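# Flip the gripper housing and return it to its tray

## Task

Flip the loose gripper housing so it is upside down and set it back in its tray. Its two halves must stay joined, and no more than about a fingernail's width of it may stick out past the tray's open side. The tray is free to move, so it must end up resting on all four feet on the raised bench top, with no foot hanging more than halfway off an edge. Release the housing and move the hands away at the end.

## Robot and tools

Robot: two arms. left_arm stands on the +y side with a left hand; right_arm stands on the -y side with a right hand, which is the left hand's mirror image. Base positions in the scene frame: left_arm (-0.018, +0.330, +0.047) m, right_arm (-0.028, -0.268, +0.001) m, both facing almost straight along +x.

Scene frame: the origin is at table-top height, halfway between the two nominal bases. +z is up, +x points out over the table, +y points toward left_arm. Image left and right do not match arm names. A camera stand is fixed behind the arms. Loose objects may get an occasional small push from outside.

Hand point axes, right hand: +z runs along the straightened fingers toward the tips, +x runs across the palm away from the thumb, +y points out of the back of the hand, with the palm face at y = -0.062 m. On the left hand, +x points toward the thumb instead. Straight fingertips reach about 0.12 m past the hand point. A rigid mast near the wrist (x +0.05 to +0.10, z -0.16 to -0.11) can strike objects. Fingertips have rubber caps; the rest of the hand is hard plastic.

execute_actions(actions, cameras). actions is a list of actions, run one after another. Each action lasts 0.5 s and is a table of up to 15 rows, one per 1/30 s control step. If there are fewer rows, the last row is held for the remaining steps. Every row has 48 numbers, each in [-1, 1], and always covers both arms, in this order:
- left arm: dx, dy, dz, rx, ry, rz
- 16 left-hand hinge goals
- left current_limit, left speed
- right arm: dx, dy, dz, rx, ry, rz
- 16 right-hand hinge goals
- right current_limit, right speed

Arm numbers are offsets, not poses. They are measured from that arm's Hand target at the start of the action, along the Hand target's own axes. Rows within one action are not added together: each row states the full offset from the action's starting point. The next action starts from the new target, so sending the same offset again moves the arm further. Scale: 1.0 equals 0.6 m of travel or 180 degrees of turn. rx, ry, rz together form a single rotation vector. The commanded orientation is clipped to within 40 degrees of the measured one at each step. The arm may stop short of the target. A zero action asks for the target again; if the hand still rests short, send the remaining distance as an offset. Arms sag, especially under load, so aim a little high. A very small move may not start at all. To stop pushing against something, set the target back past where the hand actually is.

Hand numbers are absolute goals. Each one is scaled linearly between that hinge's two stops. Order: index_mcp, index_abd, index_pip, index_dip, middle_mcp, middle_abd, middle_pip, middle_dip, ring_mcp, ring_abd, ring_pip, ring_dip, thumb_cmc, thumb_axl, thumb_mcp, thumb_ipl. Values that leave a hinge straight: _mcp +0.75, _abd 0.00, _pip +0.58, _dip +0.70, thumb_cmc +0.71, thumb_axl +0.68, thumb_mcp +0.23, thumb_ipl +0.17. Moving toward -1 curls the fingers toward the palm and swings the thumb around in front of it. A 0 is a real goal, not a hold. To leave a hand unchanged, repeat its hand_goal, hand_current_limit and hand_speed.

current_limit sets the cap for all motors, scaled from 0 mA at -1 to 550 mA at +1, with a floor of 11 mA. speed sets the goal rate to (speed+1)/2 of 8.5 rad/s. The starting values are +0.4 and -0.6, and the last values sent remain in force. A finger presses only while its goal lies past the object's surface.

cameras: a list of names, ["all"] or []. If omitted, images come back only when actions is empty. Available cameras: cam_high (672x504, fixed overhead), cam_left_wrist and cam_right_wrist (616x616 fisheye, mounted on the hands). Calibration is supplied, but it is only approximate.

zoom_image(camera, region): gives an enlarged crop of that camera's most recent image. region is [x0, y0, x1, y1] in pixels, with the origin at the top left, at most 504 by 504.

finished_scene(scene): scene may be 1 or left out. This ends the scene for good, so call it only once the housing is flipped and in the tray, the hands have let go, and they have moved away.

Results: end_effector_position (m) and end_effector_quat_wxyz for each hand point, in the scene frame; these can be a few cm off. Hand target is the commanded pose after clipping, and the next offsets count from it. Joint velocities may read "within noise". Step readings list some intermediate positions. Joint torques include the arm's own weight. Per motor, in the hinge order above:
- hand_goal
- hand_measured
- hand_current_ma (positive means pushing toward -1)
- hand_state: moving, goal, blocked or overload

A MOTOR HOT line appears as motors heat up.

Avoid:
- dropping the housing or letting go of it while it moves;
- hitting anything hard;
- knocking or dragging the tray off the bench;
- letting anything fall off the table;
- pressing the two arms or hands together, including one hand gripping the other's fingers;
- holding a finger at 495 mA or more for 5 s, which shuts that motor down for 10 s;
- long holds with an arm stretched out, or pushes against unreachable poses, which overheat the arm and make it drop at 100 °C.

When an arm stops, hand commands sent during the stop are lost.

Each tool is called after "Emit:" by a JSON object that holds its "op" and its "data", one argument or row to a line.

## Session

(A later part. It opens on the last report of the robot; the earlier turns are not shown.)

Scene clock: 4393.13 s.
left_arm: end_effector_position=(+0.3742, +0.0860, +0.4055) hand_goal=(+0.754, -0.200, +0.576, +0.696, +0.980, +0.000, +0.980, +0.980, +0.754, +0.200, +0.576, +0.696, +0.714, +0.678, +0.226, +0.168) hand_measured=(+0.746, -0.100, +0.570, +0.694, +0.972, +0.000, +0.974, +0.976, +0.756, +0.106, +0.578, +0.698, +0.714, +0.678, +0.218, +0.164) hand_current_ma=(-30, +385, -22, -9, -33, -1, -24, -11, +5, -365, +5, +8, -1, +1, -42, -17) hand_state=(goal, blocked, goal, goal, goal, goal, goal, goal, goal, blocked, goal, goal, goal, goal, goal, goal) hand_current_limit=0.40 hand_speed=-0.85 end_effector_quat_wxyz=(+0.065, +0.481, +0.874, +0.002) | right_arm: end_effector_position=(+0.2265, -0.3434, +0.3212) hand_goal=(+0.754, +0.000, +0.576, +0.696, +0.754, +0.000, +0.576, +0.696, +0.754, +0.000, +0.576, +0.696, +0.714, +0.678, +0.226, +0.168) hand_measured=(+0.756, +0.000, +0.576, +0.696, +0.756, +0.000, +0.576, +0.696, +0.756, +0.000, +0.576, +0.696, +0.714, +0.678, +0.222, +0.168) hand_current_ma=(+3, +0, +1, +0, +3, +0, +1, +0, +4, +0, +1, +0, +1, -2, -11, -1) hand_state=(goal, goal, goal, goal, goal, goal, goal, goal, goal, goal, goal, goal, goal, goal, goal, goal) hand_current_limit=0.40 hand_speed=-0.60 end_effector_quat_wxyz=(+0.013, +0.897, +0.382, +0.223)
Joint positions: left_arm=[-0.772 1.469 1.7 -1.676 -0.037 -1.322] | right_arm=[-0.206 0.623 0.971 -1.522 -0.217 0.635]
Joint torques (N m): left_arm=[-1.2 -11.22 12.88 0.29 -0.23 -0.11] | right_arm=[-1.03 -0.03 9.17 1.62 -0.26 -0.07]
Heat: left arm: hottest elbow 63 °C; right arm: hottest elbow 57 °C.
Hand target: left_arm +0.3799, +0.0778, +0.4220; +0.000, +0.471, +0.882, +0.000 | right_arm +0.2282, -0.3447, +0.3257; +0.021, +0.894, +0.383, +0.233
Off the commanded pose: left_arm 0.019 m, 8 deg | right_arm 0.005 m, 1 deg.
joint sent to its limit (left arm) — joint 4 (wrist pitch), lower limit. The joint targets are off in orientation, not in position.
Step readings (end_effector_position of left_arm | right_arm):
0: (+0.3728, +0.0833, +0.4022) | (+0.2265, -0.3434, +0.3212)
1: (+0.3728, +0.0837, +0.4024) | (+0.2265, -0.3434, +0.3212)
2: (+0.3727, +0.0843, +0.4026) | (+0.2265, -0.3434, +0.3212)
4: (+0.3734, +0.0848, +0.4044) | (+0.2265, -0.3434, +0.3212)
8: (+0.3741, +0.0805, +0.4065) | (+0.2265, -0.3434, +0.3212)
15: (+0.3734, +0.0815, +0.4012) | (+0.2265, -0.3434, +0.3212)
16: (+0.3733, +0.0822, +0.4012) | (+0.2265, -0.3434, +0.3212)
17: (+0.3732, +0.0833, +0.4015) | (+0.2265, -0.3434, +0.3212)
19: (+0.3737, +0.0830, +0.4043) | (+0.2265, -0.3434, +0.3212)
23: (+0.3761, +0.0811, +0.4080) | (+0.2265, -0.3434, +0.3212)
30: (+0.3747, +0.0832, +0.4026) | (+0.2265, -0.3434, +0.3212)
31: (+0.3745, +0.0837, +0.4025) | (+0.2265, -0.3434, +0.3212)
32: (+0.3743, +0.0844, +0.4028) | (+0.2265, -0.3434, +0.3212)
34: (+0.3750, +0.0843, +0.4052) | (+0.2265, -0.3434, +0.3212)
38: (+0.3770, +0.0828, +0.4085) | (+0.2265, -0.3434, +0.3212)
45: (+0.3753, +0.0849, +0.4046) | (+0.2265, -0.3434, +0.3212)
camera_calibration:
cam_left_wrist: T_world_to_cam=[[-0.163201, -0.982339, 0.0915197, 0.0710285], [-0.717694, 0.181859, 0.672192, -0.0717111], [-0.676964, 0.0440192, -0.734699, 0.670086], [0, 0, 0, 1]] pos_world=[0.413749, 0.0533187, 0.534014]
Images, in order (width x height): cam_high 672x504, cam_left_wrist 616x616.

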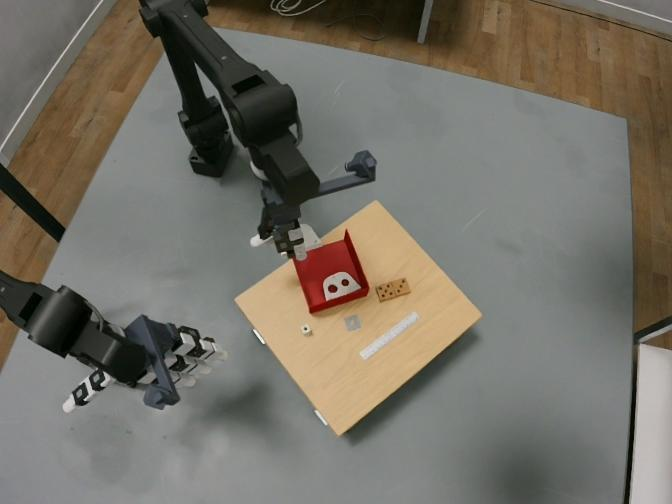

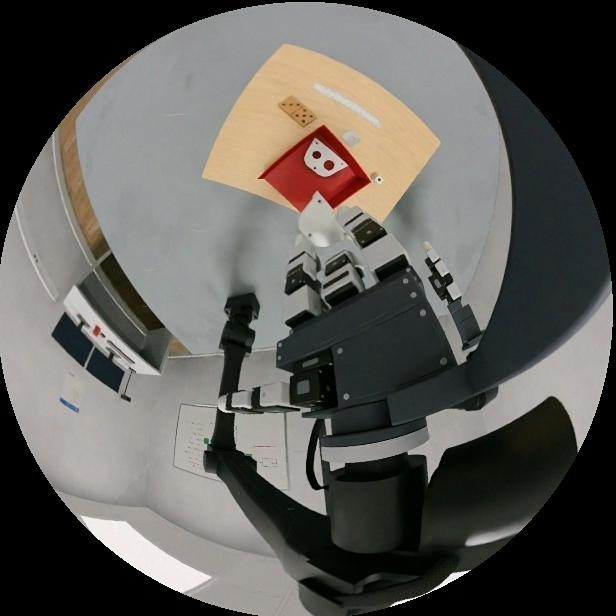

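Emit:
{"op": "execute_actions", "data": {
  "actions": [
    [[0,0.011,0.05,0,0,0,0.754,-0.2,0.576,0.696,0.98,0,0.98,0.98,0.754,0.2,0.576,0.696,0.714,0.678,0.226,0.168,0.4,-0.85,0,0,0,0,0,0,0.754,0,0.576,0.696,0.754,0,0.576,0.696,0.754,0,0.576,0.696,0.714,0.678,0.226,0.168,0.4,-0.6]],
    [[0,0,0.04,0,0,0,0.754,-0.2,0.576,0.696,0.98,0,0.98,0.98,0.754,0.2,0.576,0.696,0.714,0.678,0.226,0.168,0.4,-0.85,0,0,0,0,0,0,0.754,0,0.576,0.696,0.754,0,0.576,0.696,0.754,0,0.576,0.696,0.714,0.678,0.226,0.168,0.4,-0.6]]
  ],
  "cameras": ["all"]
}}

Emit:
{"op": "zoom_image", "data": {
  "camera": "cam_left_wrist",
  "region": [220, 90, 400, 270]
}}

Emit:
{"op": "zoom_image", "data": {
  "camera": "cam_high",
  "region": [260, 190, 380, 310]
}}

Scene clock: 4426.63 s.
left_arm: end_effector_position=(+0.3826, +0.0798, +0.3712) hand_goal=(+0.754, -0.200, +0.576, +0.696, +0.980, +0.000, +0.980, +0.980, +0.754, +0.200, +0.576, +0.696, +0.714, +0.678, +0.226, +0.168) hand_measured=(+0.746, -0.100, +0.570, +0.694, +0.972, +0.000, +0.974, +0.976, +0.756, +0.106, +0.578, +0.698, +0.714, +0.678, +0.218, +0.164) hand_current_ma=(-30, +385, -22, -9, -33, -1, -24, -11, +5, -365, +5, +8, -1, +1, -42, -17) hand_state=(goal, blocked, goal, goal, goal, goal, goal, goal, goal, blocked, goal, goal, goal, goal, goal, goal) hand_current_limit=0.40 hand_speed=-0.85 end_effector_quat_wxyz=(+0.026, +0.478, +0.878, +0.000) | right_arm: end_effector_position=(+0.2265, -0.3434, +0.3212) hand_goal=(+0.754, +0.000, +0.576, +0.696, +0.754, +0.000, +0.576, +0.696, +0.754, +0.000, +0.576, +0.696, +0.714, +0.678, +0.226, +0.168) hand_measured=(+0.756, +0.000, +0.576, +0.696, +0.756, +0.000, +0.576, +0.696, +0.756, +0.000, +0.576, +0.696, +0.714, +0.678, +0.222, +0.168) hand_current_ma=(+3, +0, +1, +0, +3, +0, +1, +0, +4, +0, +1, +0, +1, -2, -11, -1) hand_state=(goal, goal, goal, goal, goal, goal, goal, goal, goal, goal, goal, goal, goal, goal, goal, goal) hand_current_limit=0.40 hand_speed=-0.60 end_effector_quat_wxyz=(+0.013, +0.897, +0.382, +0.223)
Joint positions: left_arm=[-0.76 1.532 1.688 -1.676 -0.012 -1.322] | right_arm=[-0.206 0.623 0.971 -1.522 -0.217 0.635]
Joint torques (N m): left_arm=[-0.44 -12.45 8.84 0.1 0.03 -0.02] | right_arm=[-1.44 -0.09 9.18 1.58 -0.25 -0.07]
Heat: left arm: hottest elbow 60 °C; right arm: hottest elbow 57 °C.
Hand target: left_arm +0.3854, +0.0815, +0.3677; +0.000, +0.471, +0.882, +0.001 | right_arm +0.2282, -0.3447, +0.3257; +0.021, +0.894, +0.383, +0.233
Off the commanded pose: left_arm 0.005 m, 3 deg | right_arm 0.005 m, 1 deg.
joint sent to its limit (left arm) — joint 4 (wrist pitch), lower limit. The joint targets still meet the commanded pose.
Step readings (end_effector_position of left_arm | right_arm):
0: (+0.3742, +0.0860, +0.4055) | (+0.2265, -0.3434, +0.3212)
1: (+0.3742, +0.0860, +0.4054) | (+0.2265, -0.3434, +0.3212)
2: (+0.3742, +0.0857, +0.4049) | (+0.2265, -0.3434, +0.3212)
4: (+0.3745, +0.0847, +0.4028) | (+0.2265, -0.3434, +0.3212)
8: (+0.3776, +0.0830, +0.3951) | (+0.2265, -0.3434, +0.3212)
15: (+0.3809, +0.0812, +0.3869) | (+0.2265, -0.3434, +0.3212)
16: (+0.3810, +0.0813, +0.3869) | (+0.2265, -0.3434, +0.3212)
17: (+0.3807, +0.0810, +0.3867) | (+0.2265, -0.3434, +0.3212)
19: (+0.3806, +0.0807, +0.3859) | (+0.2265, -0.3434, +0.3212)
23: (+0.3811, +0.0806, +0.3808) | (+0.2265, -0.3434, +0.3212)
30: (+0.3825, +0.0799, +0.3716) | (+0.2265, -0.3434, +0.3212)
camera_calibration:
cam_left_wrist: T_world_to_cam=[[-0.147521, -0.986603, 0.0696545, 0.0719287], [-0.66957, 0.151453, 0.727144, -0.0778551], [-0.727952, 0.0606302, -0.682942, 0.649763], [0, 0, 0, 1]] pos_world=[0.431477, 0.0433613, 0.495352]
cam_right_wrist: T_world_to_cam=[[-0.0678408, -0.98888, -0.132337, -0.257077], [-0.881985, -0.00256027, 0.47127, -0.0158263], [-0.466368, 0.148691, -0.872004, 0.558613], [0, 0, 0, 1]] pos_world=[0.22912, -0.33732, 0.460551]

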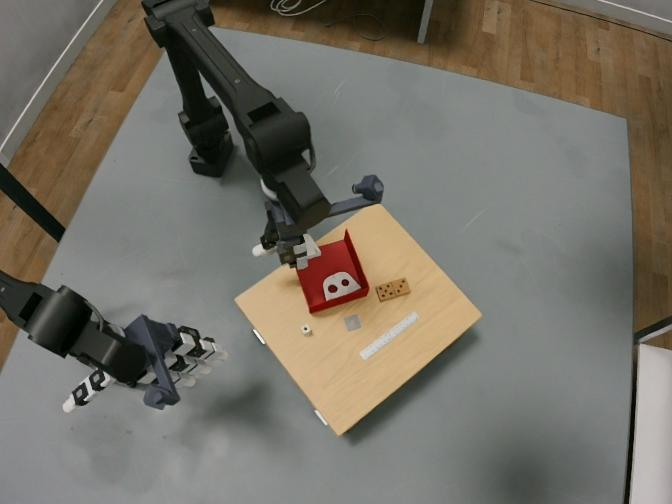

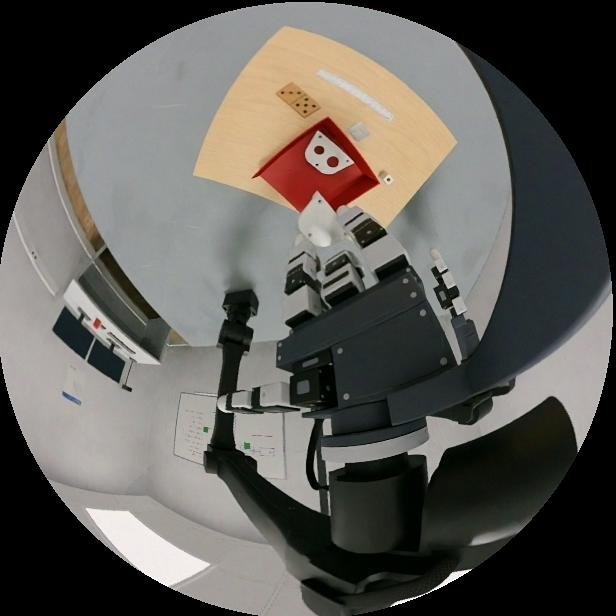

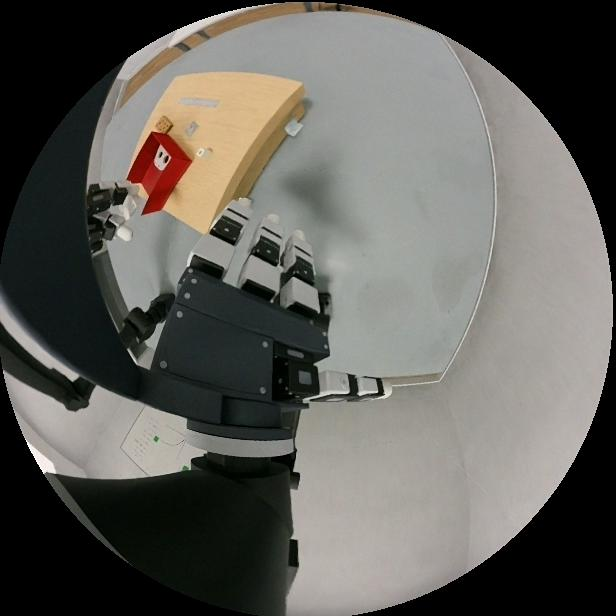

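Scaled by 2.800 from the camera's 616x616 image, which has a finer 880x880 frame.

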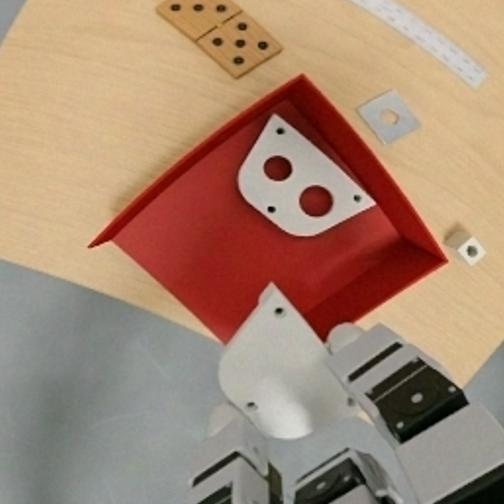

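Scaled by 4.200 from the camera's 672x504 image, which has a finer 960x720 frame.

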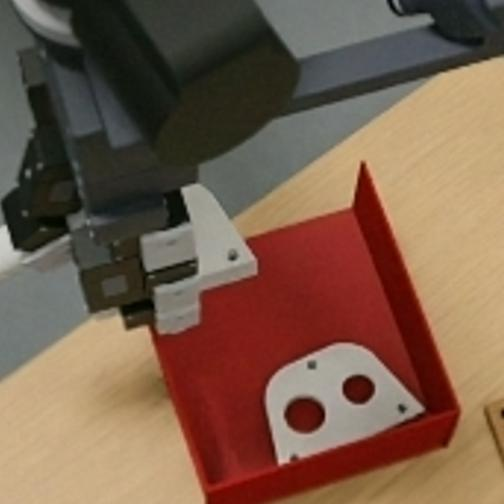

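Emit:
{"op": "execute_actions", "data": {
  "actions": [
    [[0,0.009,0.025,0,0,0,0.754,-0.2,0.576,0.696,0.98,0,0.98,0.98,0.754,0.2,0.576,0.696,0.714,0.678,0.226,0.168,0.4,-0.85,0,0,0,0,0,0,0.754,0,0.576,0.696,0.754,0,0.576,0.696,0.754,0,0.576,0.696,0.714,0.678,0.226,0.168,0.4,-0.6]]
  ],
  "cameras": ["all"]
}}

Emit:
{"op": "zoom_image", "data": {
  "camera": "cam_left_wrist",
  "region": [240, 110, 400, 270]
}}

Emit:
{"op": "zoom_image", "data": {
  "camera": "cam_high",
  "region": [260, 190, 380, 310]
}}

Scene clock: 4472.37 s.
left_arm: end_effector_position=(+0.3865, +0.0839, +0.3570) hand_goal=(+0.754, -0.200, +0.576, +0.696, +0.980, +0.000, +0.980, +0.980, +0.754, +0.200, +0.576, +0.696, +0.714, +0.678, +0.226, +0.168) hand_measured=(+0.746, -0.100, +0.570, +0.694, +0.972, +0.000, +0.974, +0.976, +0.756, +0.106, +0.578, +0.698, +0.714, +0.678, +0.218, +0.164) hand_current_ma=(-30, +385, -22, -9, -33, -1, -24, -11, +5, -365, +5, +8, -1, +1, -42, -17) hand_state=(goal, blocked, goal, goal, goal, goal, goal, goal, goal, blocked, goal, goal, goal, goal, goal, goal) hand_current_limit=0.40 hand_speed=-0.85 end_effector_quat_wxyz=(+0.009, +0.471, +0.882, +0.000) | right_arm: end_effector_position=(+0.2265, -0.3434, +0.3212) hand_goal=(+0.754, +0.000, +0.576, +0.696, +0.754, +0.000, +0.576, +0.696, +0.754, +0.000, +0.576, +0.696, +0.714, +0.678, +0.226, +0.168) hand_measured=(+0.756, +0.000, +0.576, +0.696, +0.756, +0.000, +0.576, +0.696, +0.756, +0.000, +0.576, +0.696, +0.714, +0.678, +0.222, +0.168) hand_current_ma=(+3, +0, +1, +0, +3, +0, +1, +0, +4, +0, +1, +0, +1, -2, -11, -1) hand_state=(goal, goal, goal, goal, goal, goal, goal, goal, goal, goal, goal, goal, goal, goal, goal, goal) hand_current_limit=0.40 hand_speed=-0.60 end_effector_quat_wxyz=(+0.013, +0.897, +0.382, +0.223)
Joint positions: left_arm=[-0.745 1.553 1.676 -1.676 -0.005 -1.322] | right_arm=[-0.206 0.623 0.971 -1.522 -0.217 0.635]
Joint torques (N m): left_arm=[-0.79 -12.86 8.61 0.17 0.05 0.05] | right_arm=[-1.32 -0.21 9.14 1.65 -0.25 -0.06]
Heat: left arm: hottest elbow 53 °C; right arm: hottest elbow 57 °C.
Hand target: left_arm +0.3898, +0.0845, +0.3528; +0.000, +0.472, +0.882, +0.000 | right_arm +0.2282, -0.3447, +0.3257; +0.021, +0.894, +0.383, +0.233
Off the commanded pose: left_arm 0.006 m, 1 deg | right_arm 0.005 m, 1 deg.
joint sent to its limit (left arm) — joint 4 (wrist pitch), lower limit. The joint targets still meet the commanded pose.
Step readings (end_effector_position of left_arm | right_arm):
0: (+0.3826, +0.0798, +0.3712) | (+0.2265, -0.3434, +0.3212)
1: (+0.3825, +0.0798, +0.3711) | (+0.2265, -0.3434, +0.3212)
2: (+0.3825, +0.0799, +0.3708) | (+0.2265, -0.3434, +0.3212)
4: (+0.3826, +0.0807, +0.3695) | (+0.2265, -0.3434, +0.3212)
8: (+0.3846, +0.0835, +0.3642) | (+0.2265, -0.3434, +0.3212)
15: (+0.3866, +0.0839, +0.3570) | (+0.2265, -0.3434, +0.3212)
camera_calibration:
cam_left_wrist: T_world_to_cam=[[-0.131305, -0.989671, 0.0575339, 0.0758465], [-0.650564, 0.129814, 0.748274, -0.0786204], [-0.748014, 0.0608228, -0.66089, 0.642559], [0, 0, 0, 1]] pos_world=[0.439455, 0.046187, 0.479127]
cam_right_wrist: T_world_to_cam=[[-0.0678408, -0.98888, -0.132337, -0.257077], [-0.881985, -0.00256027, 0.47127, -0.0158263], [-0.466368, 0.148691, -0.872004, 0.558613], [0, 0, 0, 1]] pos_world=[0.22912, -0.33732, 0.460551]

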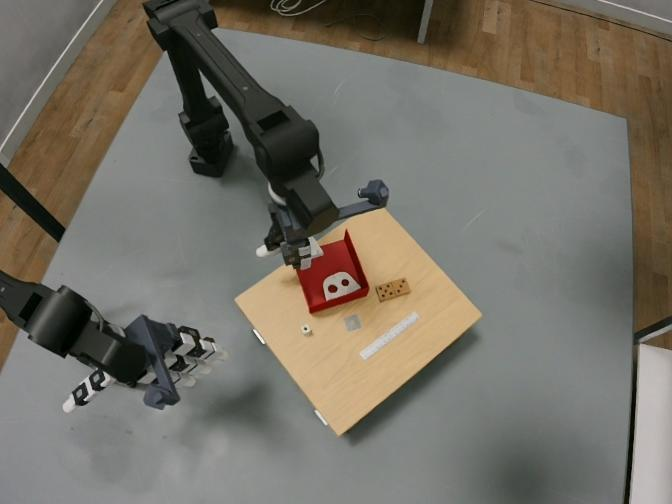

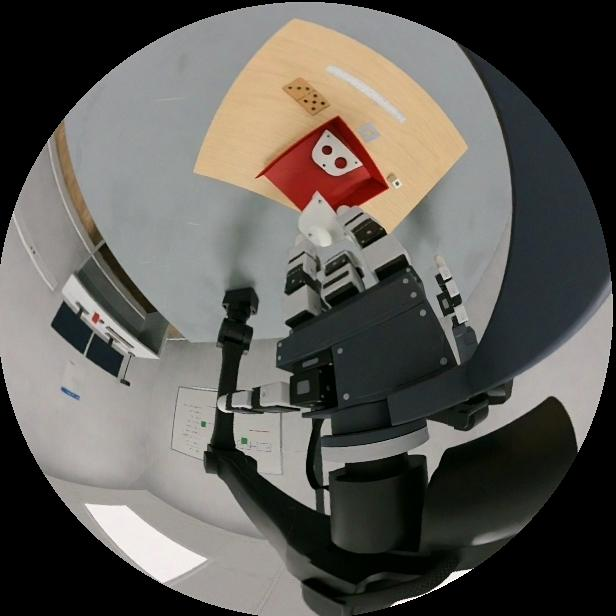

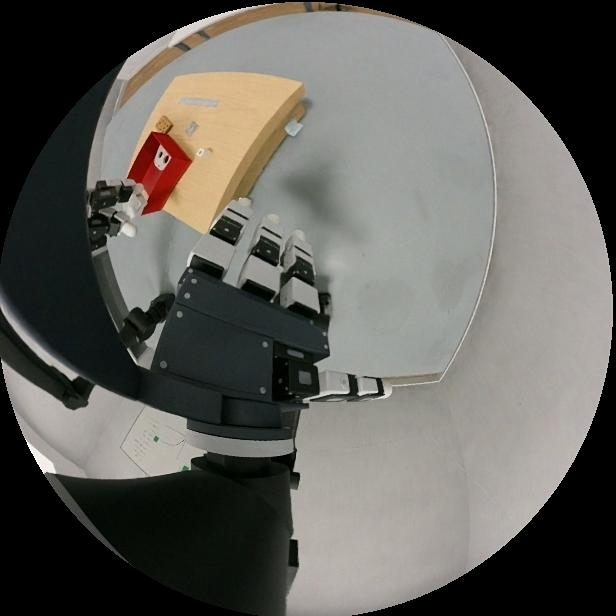

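Scaled by 3.150 from the camera's 616x616 image, which has a finer 880x880 frame.

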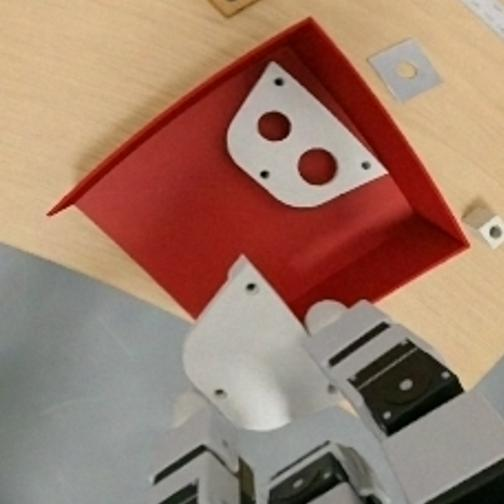

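Scaled by 4.200 from the camera's 672x504 image, which has a finer 960x720 frame.

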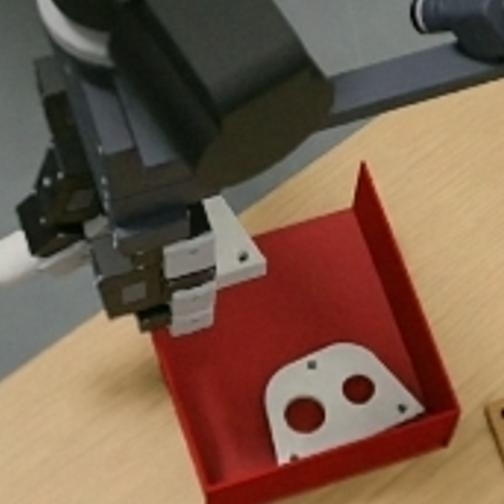

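Emit:
{"op": "execute_actions", "data": {
  "actions": [
    [[0,0.002,0.025,0,0,0,0.754,-0.2,0.576,0.696,0.98,0,0.98,0.98,0.754,0.2,0.576,0.696,0.714,0.678,0.226,0.168,0.4,-0.85,0,0,0,0,0,0,0.754,0,0.576,0.696,0.754,0,0.576,0.696,0.754,0,0.576,0.696,0.714,0.678,0.226,0.168,0.4,-0.6]]
  ],
  "cameras": ["cam_high","cam_left_wrist"]
}}

Emit:
{"op": "zoom_image", "data": {
  "camera": "cam_left_wrist",
  "region": [240, 110, 400, 270]
}}

Emit:
{"op": "zoom_image", "data": {
  "camera": "cam_high",
  "region": [260, 190, 380, 310]
}}

Scene clock: 4478.30 s.
left_arm: end_effector_position=(+0.3853, +0.0865, +0.3424) hand_goal=(+0.754, -0.200, +0.576, +0.696, +0.980, +0.000, +0.980, +0.980, +0.754, +0.200, +0.576, +0.696, +0.714, +0.678, +0.226, +0.168) hand_measured=(+0.746, -0.100, +0.570, +0.694, +0.972, +0.000, +0.974, +0.976, +0.756, +0.106, +0.578, +0.698, +0.714, +0.678, +0.218, +0.164) hand_current_ma=(-30, +385, -22, -9, -33, -1, -24, -11, +5, -365, +5, +8, -1, +1, -42, -17) hand_state=(goal, blocked, goal, goal, goal, goal, goal, goal, goal, blocked, goal, goal, goal, goal, goal, goal) hand_current_limit=0.40 hand_speed=-0.85 end_effector_quat_wxyz=(+0.000, +0.470, +0.883, +0.002) | right_arm: end_effector_position=(+0.2265, -0.3434, +0.3212) hand_goal=(+0.754, +0.000, +0.576, +0.696, +0.754, +0.000, +0.576, +0.696, +0.754, +0.000, +0.576, +0.696, +0.714, +0.678, +0.226, +0.168) hand_measured=(+0.756, +0.000, +0.576, +0.696, +0.756, +0.000, +0.576, +0.696, +0.756, +0.000, +0.576, +0.696, +0.714, +0.678, +0.222, +0.168) hand_current_ma=(+3, +0, +1, +0, +3, +0, +1, +0, +4, +0, +1, +0, +1, -2, -11, -1) hand_state=(goal, goal, goal, goal, goal, goal, goal, goal, goal, goal, goal, goal, goal, goal, goal, goal) hand_current_limit=0.40 hand_speed=-0.60 end_effector_quat_wxyz=(+0.013, +0.897, +0.382, +0.223)
Joint positions: left_arm=[-0.742 1.554 1.64 -1.657 -0.003 -1.322] | right_arm=[-0.206 0.623 0.971 -1.522 -0.217 0.635]
Joint torques (N m): left_arm=[-0.85 -12.81 8.76 0.35 0.03 0.14] | right_arm=[-1.49 0.03 9.16 1.63 -0.27 -0.03]
Heat: left arm: hottest elbow 53 °C; right arm: hottest elbow 57 °C.
Hand target: left_arm +0.3909, +0.0852, +0.3378; +0.000, +0.472, +0.882, +0.000 | right_arm +0.2282, -0.3447, +0.3257; +0.021, +0.894, +0.383, +0.233
Off the commanded pose: left_arm 0.007 m, 0 deg | right_arm 0.005 m, 1 deg.
Step readings (end_effector_position of left_arm | right_arm):
0: (+0.3866, +0.0840, +0.3570) | (+0.2265, -0.3434, +0.3212)
1: (+0.3866, +0.0841, +0.3569) | (+0.2265, -0.3434, +0.3212)
2: (+0.3863, +0.0842, +0.3561) | (+0.2265, -0.3434, +0.3212)
4: (+0.3861, +0.0851, +0.3527) | (+0.2265, -0.3434, +0.3212)
8: (+0.3849, +0.0869, +0.3443) | (+0.2265, -0.3434, +0.3212)
15: (+0.3853, +0.0866, +0.3424) | (+0.2265, -0.3434, +0.3212)
camera_calibration:
cam_left_wrist: T_world_to_cam=[[-0.127504, -0.990665, 0.0482311, 0.0809434], [-0.639702, 0.1193, 0.759308, -0.0758538], [-0.757974, 0.065961, -0.648941, 0.631212], [0, 0, 0, 1]] pos_world=[0.440239, 0.0476017, 0.463312]
Images, in order (width x height): cam_high 672x504, cam_left_wrist 616x616.

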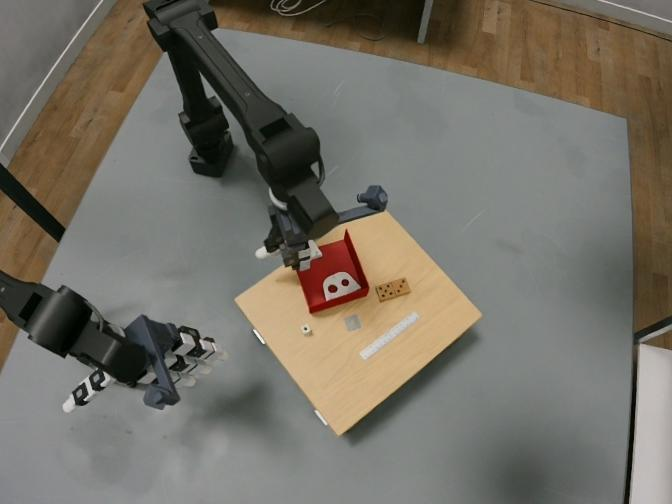

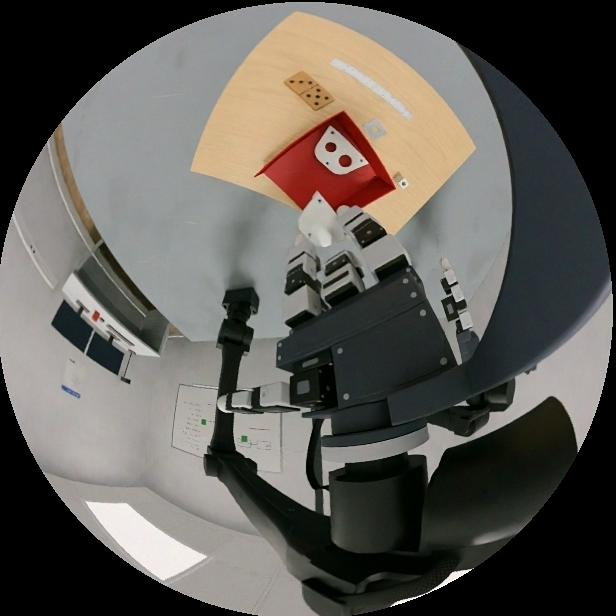

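Scaled by 3.150 from the camera's 616x616 image, which has a finer 880x880 frame.

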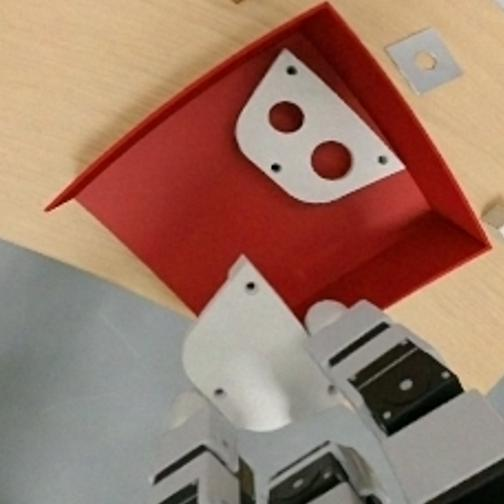

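Scaled by 4.200 from the camera's 672x504 image, which has a finer 960x720 frame.

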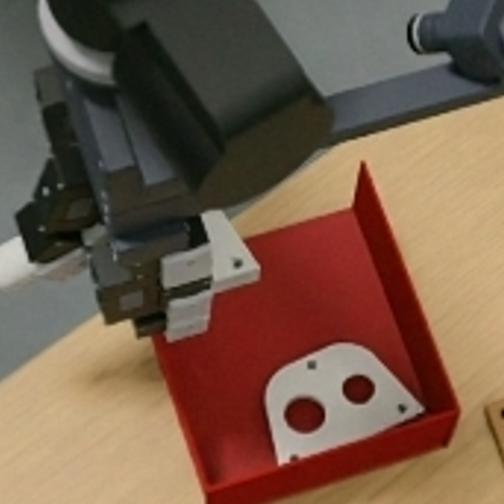

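Emit:
{"op": "execute_actions", "data": {
  "actions": [
    [[0,0.002,0.018,0,0,0,0.754,-0.2,0.576,0.696,0.98,0,0.98,0.98,0.754,0.2,0.576,0.696,0.714,0.678,0.226,0.168,0.4,-0.85,0,0,0,0,0,0,0.754,0,0.576,0.696,0.754,0,0.576,0.696,0.754,0,0.576,0.696,0.714,0.678,0.226,0.168,0.4,-0.6]]
  ],
  "cameras": ["cam_high","cam_left_wrist"]
}}

Emit:
{"op": "zoom_image", "data": {
  "camera": "cam_left_wrist",
  "region": [240, 110, 400, 270]
}}

Emit:
{"op": "zoom_image", "data": {
  "camera": "cam_high",
  "region": [260, 190, 380, 310]
}}

Scene clock: 4485.20 s.
left_arm: end_effector_position=(+0.3867, +0.0869, +0.3321) hand_goal=(+0.754, -0.200, +0.576, +0.696, +0.980, +0.000, +0.980, +0.980, +0.754, +0.200, +0.576, +0.696, +0.714, +0.678, +0.226, +0.168) hand_measured=(+0.746, -0.100, +0.572, +0.694, +0.972, +0.000, +0.974, +0.976, +0.752, +0.106, +0.576, +0.698, +0.714, +0.678, +0.218, +0.164) hand_current_ma=(-28, +385, -16, -9, -33, -1, -24, -11, -8, -365, +1, +5, -1, +1, -42, -17) hand_state=(goal, blocked, goal, goal, goal, goal, goal, goal, goal, blocked, goal, goal, goal, goal, goal, goal) hand_current_limit=0.40 hand_speed=-0.85 end_effector_quat_wxyz=(+0.001, +0.469, +0.883, +0.002) | right_arm: end_effector_position=(+0.2265, -0.3434, +0.3212) hand_goal=(+0.754, +0.000, +0.576, +0.696, +0.754, +0.000, +0.576, +0.696, +0.754, +0.000, +0.576, +0.696, +0.714, +0.678, +0.226, +0.168) hand_measured=(+0.756, +0.000, +0.576, +0.696, +0.756, +0.000, +0.576, +0.696, +0.756, +0.000, +0.576, +0.696, +0.714, +0.678, +0.222, +0.168) hand_current_ma=(+3, +0, +1, +0, +3, +0, +1, +0, +4, +0, +1, +0, +1, -2, -11, -1) hand_state=(goal, goal, goal, goal, goal, goal, goal, goal, goal, goal, goal, goal, goal, goal, goal, goal) hand_current_limit=0.40 hand_speed=-0.60 end_effector_quat_wxyz=(+0.013, +0.897, +0.382, +0.223)
Joint positions: left_arm=[-0.739 1.554 1.613 -1.629 -0.003 -1.322] | right_arm=[-0.206 0.623 0.971 -1.522 -0.217 0.635]
Joint torques (N m): left_arm=[-0.44 -13.04 8.42 0.49 0.01 0.16] | right_arm=[-1.2 -0.21 9.13 1.54 -0.28 -0.06]
Heat: left arm: hottest elbow 54 °C; right arm: hottest elbow 57 °C.
Hand target: left_arm +0.3919, +0.0859, +0.3271; +0.000, +0.471, +0.882, +0.000 | right_arm +0.2282, -0.3447, +0.3257; +0.021, +0.894, +0.383, +0.233
Off the commanded pose: left_arm 0.007 m, 0 deg | right_arm 0.005 m, 1 deg.
Step readings (end_effector_position of left_arm | right_arm):
0: (+0.3853, +0.0865, +0.3424) | (+0.2265, -0.3434, +0.3212)
1: (+0.3853, +0.0865, +0.3422) | (+0.2265, -0.3434, +0.3212)
2: (+0.3856, +0.0863, +0.3417) | (+0.2265, -0.3434, +0.3212)
4: (+0.3864, +0.0858, +0.3392) | (+0.2265, -0.3434, +0.3212)
8: (+0.3865, +0.0864, +0.3334) | (+0.2265, -0.3434, +0.3212)
15: (+0.3867, +0.0869, +0.3321) | (+0.2265, -0.3434, +0.3212)
camera_calibration:
cam_left_wrist: T_world_to_cam=[[-0.124933, -0.990961, 0.0488634, 0.0808061], [-0.640667, 0.11818, 0.758669, -0.0664378], [-0.757586, 0.0634774, -0.649641, 0.625818], [0, 0, 0, 1]] pos_world=[0.441642, 0.048202, 0.453013]
Images, in order (width x height): cam_high 672x504, cam_left_wrist 616x616.

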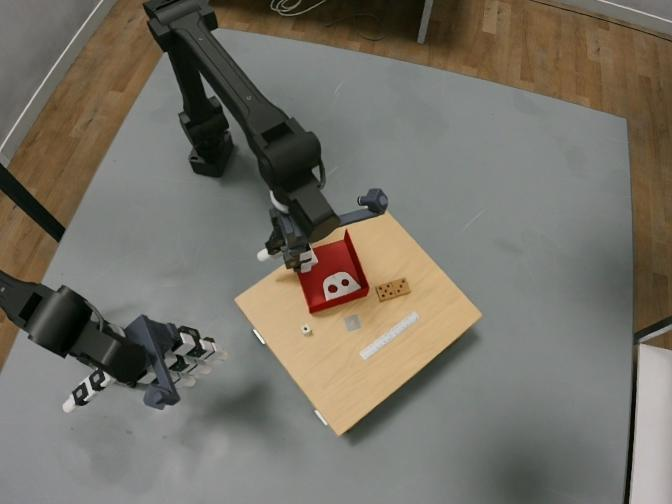

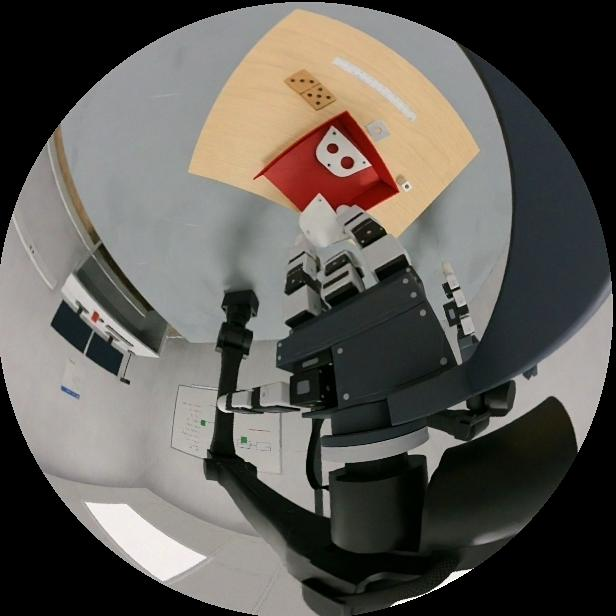

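Scaled by 3.150 from the camera's 616x616 image, which has a finer 880x880 frame.

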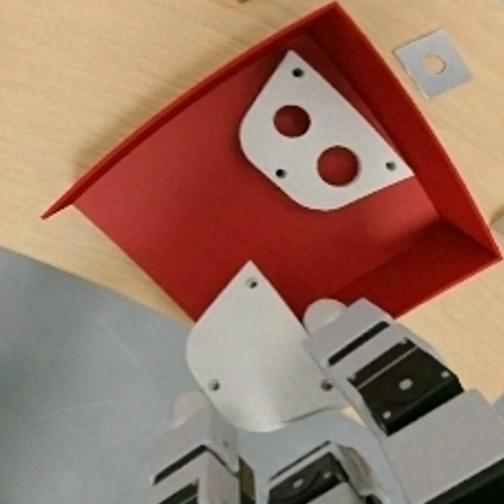

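Scaled by 4.200 from the camera's 672x504 image, which has a finer 960x720 frame.

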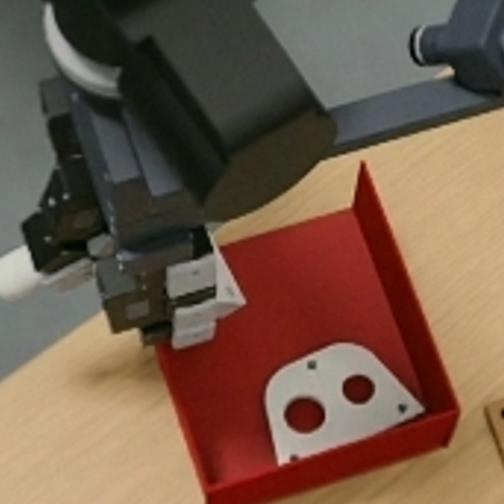

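Emit:
{"op": "execute_actions", "data": {
  "actions": [
    [[0,0.001,0.012,0,0,0,0.754,-0.2,0.576,0.696,0.98,0,0.98,0.98,0.754,0.2,0.576,0.696,0.714,0.678,0.226,0.168,0.4,-0.85,0,0,0,0,0,0,0.754,0,0.576,0.696,0.754,0,0.576,0.696,0.754,0,0.576,0.696,0.714,0.678,0.226,0.168,0.4,-0.6]]
  ],
  "cameras": ["cam_high","cam_left_wrist"]
}}

Emit:
{"op": "zoom_image", "data": {
  "camera": "cam_left_wrist",
  "region": [240, 110, 400, 270]
}}

Emit:
{"op": "zoom_image", "data": {
  "camera": "cam_high",
  "region": [260, 190, 380, 310]
}}

Scene clock: 4491.00 s.
left_arm: end_effector_position=(+0.3881, +0.0873, +0.3254) hand_goal=(+0.754, -0.200, +0.576, +0.696, +0.980, +0.000, +0.980, +0.980, +0.754, +0.200, +0.576, +0.696, +0.714, +0.678, +0.226, +0.168) hand_measured=(+0.746, -0.100, +0.572, +0.694, +0.972, +0.000, +0.974, +0.976, +0.750, +0.106, +0.576, +0.698, +0.714, +0.678, +0.218, +0.164) hand_current_ma=(-28, +385, -16, -9, -33, -1, -24, -11, -15, -365, -1, +5, -1, +1, -42, -17) hand_state=(goal, blocked, goal, goal, goal, goal, goal, goal, goal, blocked, goal, goal, goal, goal, goal, goal) hand_current_limit=0.40 hand_speed=-0.85 end_effector_quat_wxyz=(+0.002, +0.468, +0.884, +0.001) | right_arm: end_effector_position=(+0.2265, -0.3434, +0.3212) hand_goal=(+0.754, +0.000, +0.576, +0.696, +0.754, +0.000, +0.576, +0.696, +0.754, +0.000, +0.576, +0.696, +0.714, +0.678, +0.226, +0.168) hand_measured=(+0.756, +0.000, +0.576, +0.696, +0.756, +0.000, +0.576, +0.696, +0.756, +0.000, +0.576, +0.696, +0.714, +0.678, +0.222, +0.168) hand_current_ma=(+3, +0, +1, +0, +3, +0, +1, +0, +4, +0, +1, +0, +1, -2, -11, -1) hand_state=(goal, goal, goal, goal, goal, goal, goal, goal, goal, goal, goal, goal, goal, goal, goal, goal) hand_current_limit=0.40 hand_speed=-0.60 end_effector_quat_wxyz=(+0.013, +0.897, +0.382, +0.223)
Joint positions: left_arm=[-0.737 1.554 1.596 -1.609 -0.003 -1.322] | right_arm=[-0.206 0.623 0.971 -1.522 -0.217 0.635]
Joint torques (N m): left_arm=[-0.21 -12.92 8.28 0.51 0.03 0.19] | right_arm=[-1.08 -0.15 9.18 1.52 -0.26 -0.08]
Heat: left arm: hottest elbow 54 °C; right arm: hottest elbow 57 °C.
Hand target: left_arm +0.3923, +0.0863, +0.3198; +0.000, +0.471, +0.882, +0.000 | right_arm +0.2282, -0.3447, +0.3257; +0.021, +0.894, +0.383, +0.233
Off the commanded pose: left_arm 0.007 m, 1 deg | right_arm 0.005 m, 1 deg.
Step readings (end_effector_position of left_arm | right_arm):
0: (+0.3867, +0.0869, +0.3321) | (+0.2265, -0.3434, +0.3212)
1: (+0.3868, +0.0869, +0.3319) | (+0.2265, -0.3434, +0.3212)
2: (+0.3869, +0.0867, +0.3315) | (+0.2265, -0.3434, +0.3212)
4: (+0.3873, +0.0864, +0.3296) | (+0.2265, -0.3434, +0.3212)
8: (+0.3875, +0.0867, +0.3261) | (+0.2265, -0.3434, +0.3212)
15: (+0.3880, +0.0872, +0.3254) | (+0.2265, -0.3434, +0.3212)
camera_calibration:
cam_left_wrist: T_world_to_cam=[[-0.122324, -0.991213, 0.0503375, 0.080265], [-0.642474, 0.117741, 0.757208, -0.0593568], [-0.756481, 0.0602843, -0.651231, 0.622836], [0, 0, 0, 1]] pos_world=[0.442846, 0.0490011, 0.446515]
Images, in order (width x height): cam_high 672x504, cam_left_wrist 616x616.

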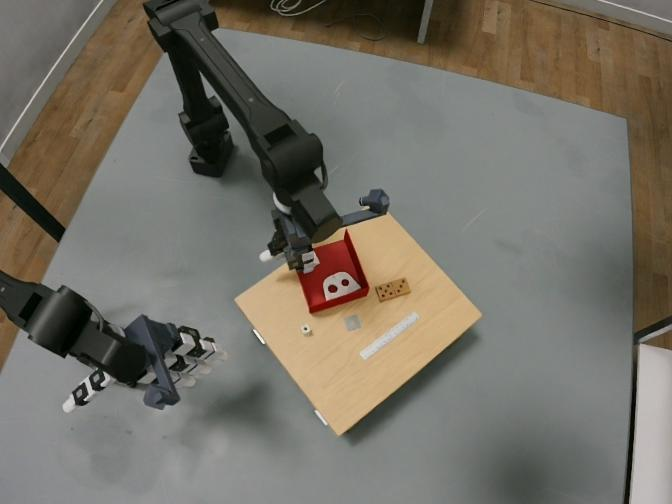

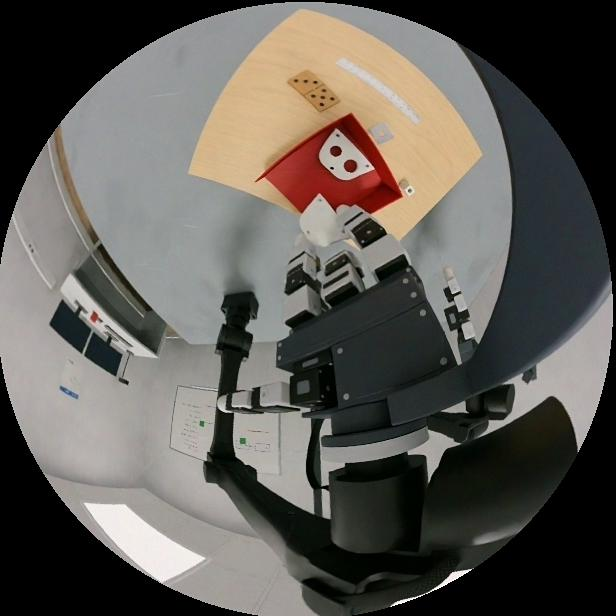

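Scaled by 3.150 from the camera's 616x616 image, which has a finer 880x880 frame.

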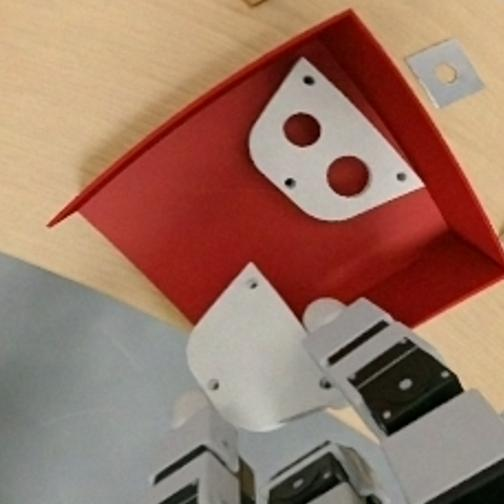

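Scaled by 4.200 from the camera's 672x504 image, which has a finer 960x720 frame.

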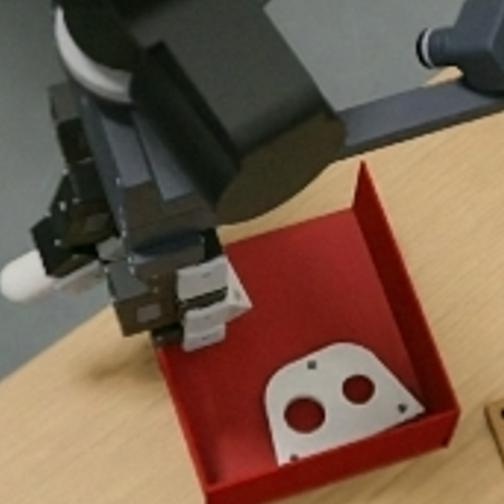

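Emit:
{"op": "execute_actions", "data": {
  "actions": [
    [[0,-0.01,0.006,0,0,0,0.754,-0.2,0.576,0.696,0.98,0,0.98,0.98,0.754,0.2,0.576,0.696,0.714,0.678,0.226,0.168,0.4,-0.85,0,0,0,0,0,0,0.754,0,0.576,0.696,0.754,0,0.576,0.696,0.754,0,0.576,0.696,0.714,0.678,0.226,0.168,0.4,-0.6]]
  ],
  "cameras": ["cam_high","cam_left_wrist"]
}}

Emit:
{"op": "zoom_image", "data": {
  "camera": "cam_left_wrist",
  "region": [240, 110, 400, 270]
}}

Emit:
{"op": "zoom_image", "data": {
  "camera": "cam_high",
  "region": [260, 190, 380, 310]
}}

Scene clock: 4544.00 s.
left_arm: end_effector_position=(+0.3878, +0.0876, +0.3204) hand_goal=(+0.754, -0.200, +0.576, +0.696, +0.980, +0.000, +0.980, +0.980, +0.754, +0.200, +0.576, +0.696, +0.714, +0.678, +0.226, +0.168) hand_measured=(+0.746, -0.100, +0.572, +0.694, +0.972, +0.000, +0.974, +0.976, +0.750, +0.106, +0.576, +0.698, +0.714, +0.678, +0.218, +0.164) hand_current_ma=(-27, +385, -15, -9, -33, -1, -24, -11, -16, -365, -1, +5, -1, +1, -42, -17) hand_state=(goal, blocked, goal, goal, goal, goal, goal, goal, goal, blocked, goal, goal, goal, goal, goal, goal) hand_current_limit=0.40 hand_speed=-0.85 end_effector_quat_wxyz=(+0.001, +0.468, +0.884, +0.002) | right_arm: end_effector_position=(+0.2265, -0.3434, +0.3212) hand_goal=(+0.754, +0.000, +0.576, +0.696, +0.754, +0.000, +0.576, +0.696, +0.754, +0.000, +0.576, +0.696, +0.714, +0.678, +0.226, +0.168) hand_measured=(+0.756, +0.000, +0.576, +0.696, +0.756, +0.000, +0.576, +0.696, +0.756, +0.000, +0.576, +0.696, +0.714, +0.678, +0.222, +0.168) hand_current_ma=(+3, +0, +1, +0, +3, +0, +1, +0, +4, +0, +1, +0, +1, -2, -11, -1) hand_state=(goal, goal, goal, goal, goal, goal, goal, goal, goal, goal, goal, goal, goal, goal, goal, goal) hand_current_limit=0.40 hand_speed=-0.60 end_effector_quat_wxyz=(+0.013, +0.897, +0.382, +0.223)
Joint positions: left_arm=[-0.737 1.554 1.583 -1.598 -0.003 -1.322] | right_arm=[-0.206 0.623 0.971 -1.522 -0.217 0.635]
Joint torques (N m): left_arm=[-1.44 -13.86 8.34 0.66 0.03 0.03] | right_arm=[-1.26 -0.09 9.16 1.59 -0.26 -0.08]
Heat: left arm: hottest elbow 54 °C; right arm: hottest elbow 56 °C.
Hand target: left_arm +0.3874, +0.0829, +0.3163; +0.000, +0.471, +0.882, +0.000 | right_arm +0.2282, -0.3447, +0.3257; +0.021, +0.894, +0.383, +0.233
Off the commanded pose: left_arm 0.006 m, 1 deg | right_arm 0.005 m, 1 deg.
Step readings (end_effector_position of left_arm | right_arm):
0: (+0.3881, +0.0873, +0.3254) | (+0.2265, -0.3434, +0.3212)
1: (+0.3882, +0.0873, +0.3254) | (+0.2265, -0.3434, +0.3212)
2: (+0.3882, +0.0872, +0.3249) | (+0.2265, -0.3434, +0.3212)
4: (+0.3882, +0.0873, +0.3236) | (+0.2265, -0.3434, +0.3212)
8: (+0.3876, +0.0878, +0.3206) | (+0.2265, -0.3434, +0.3212)
15: (+0.3878, +0.0876, +0.3204) | (+0.2265, -0.3434, +0.3212)
camera_calibration:
cam_left_wrist: T_world_to_cam=[[-0.122242, -0.991296, 0.0488837, 0.0812198], [-0.64101, 0.116458, 0.758646, -0.0567913], [-0.757735, 0.0614035, -0.649667, 0.619239], [0, 0, 0, 1]] pos_world=[0.442744, 0.0491032, 0.441413]
Images, in order (width x height): cam_high 672x504, cam_left_wrist 616x616.

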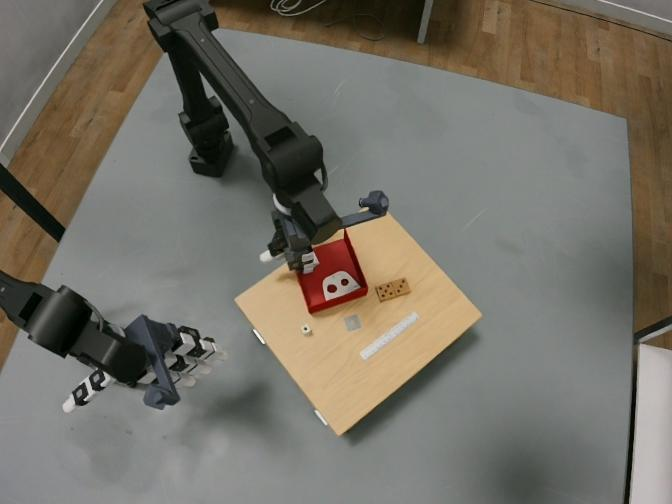

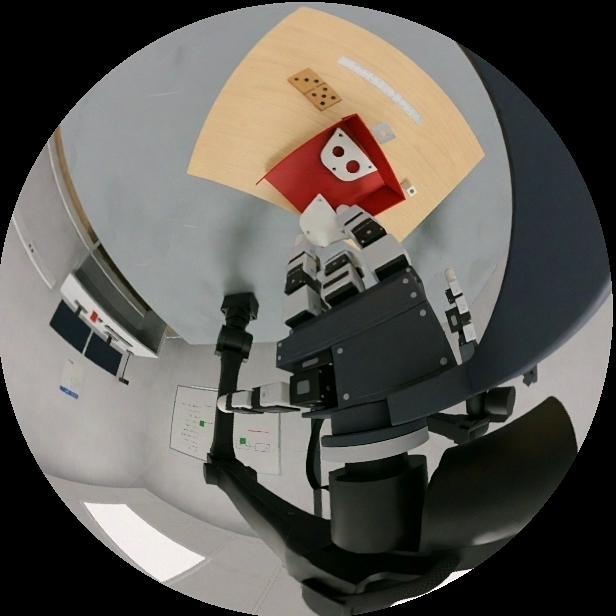

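Scaled by 3.150 from the camera's 616x616 image, which has a finer 880x880 frame.

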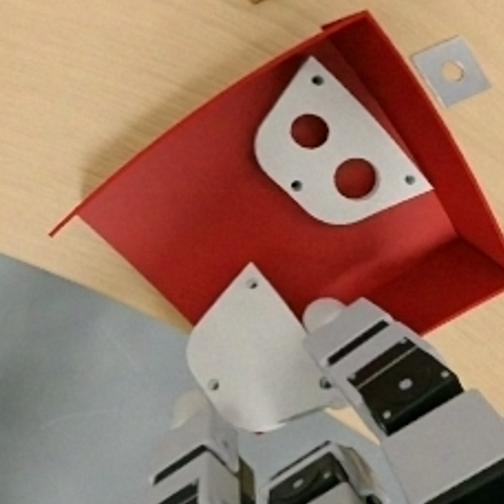

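Scaled by 4.200 from the camera's 672x504 image, which has a finer 960x720 frame.

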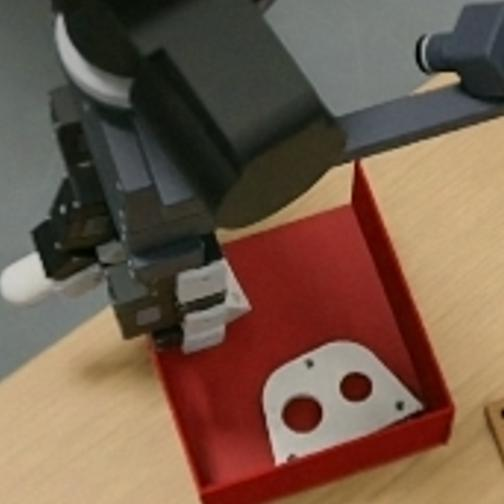

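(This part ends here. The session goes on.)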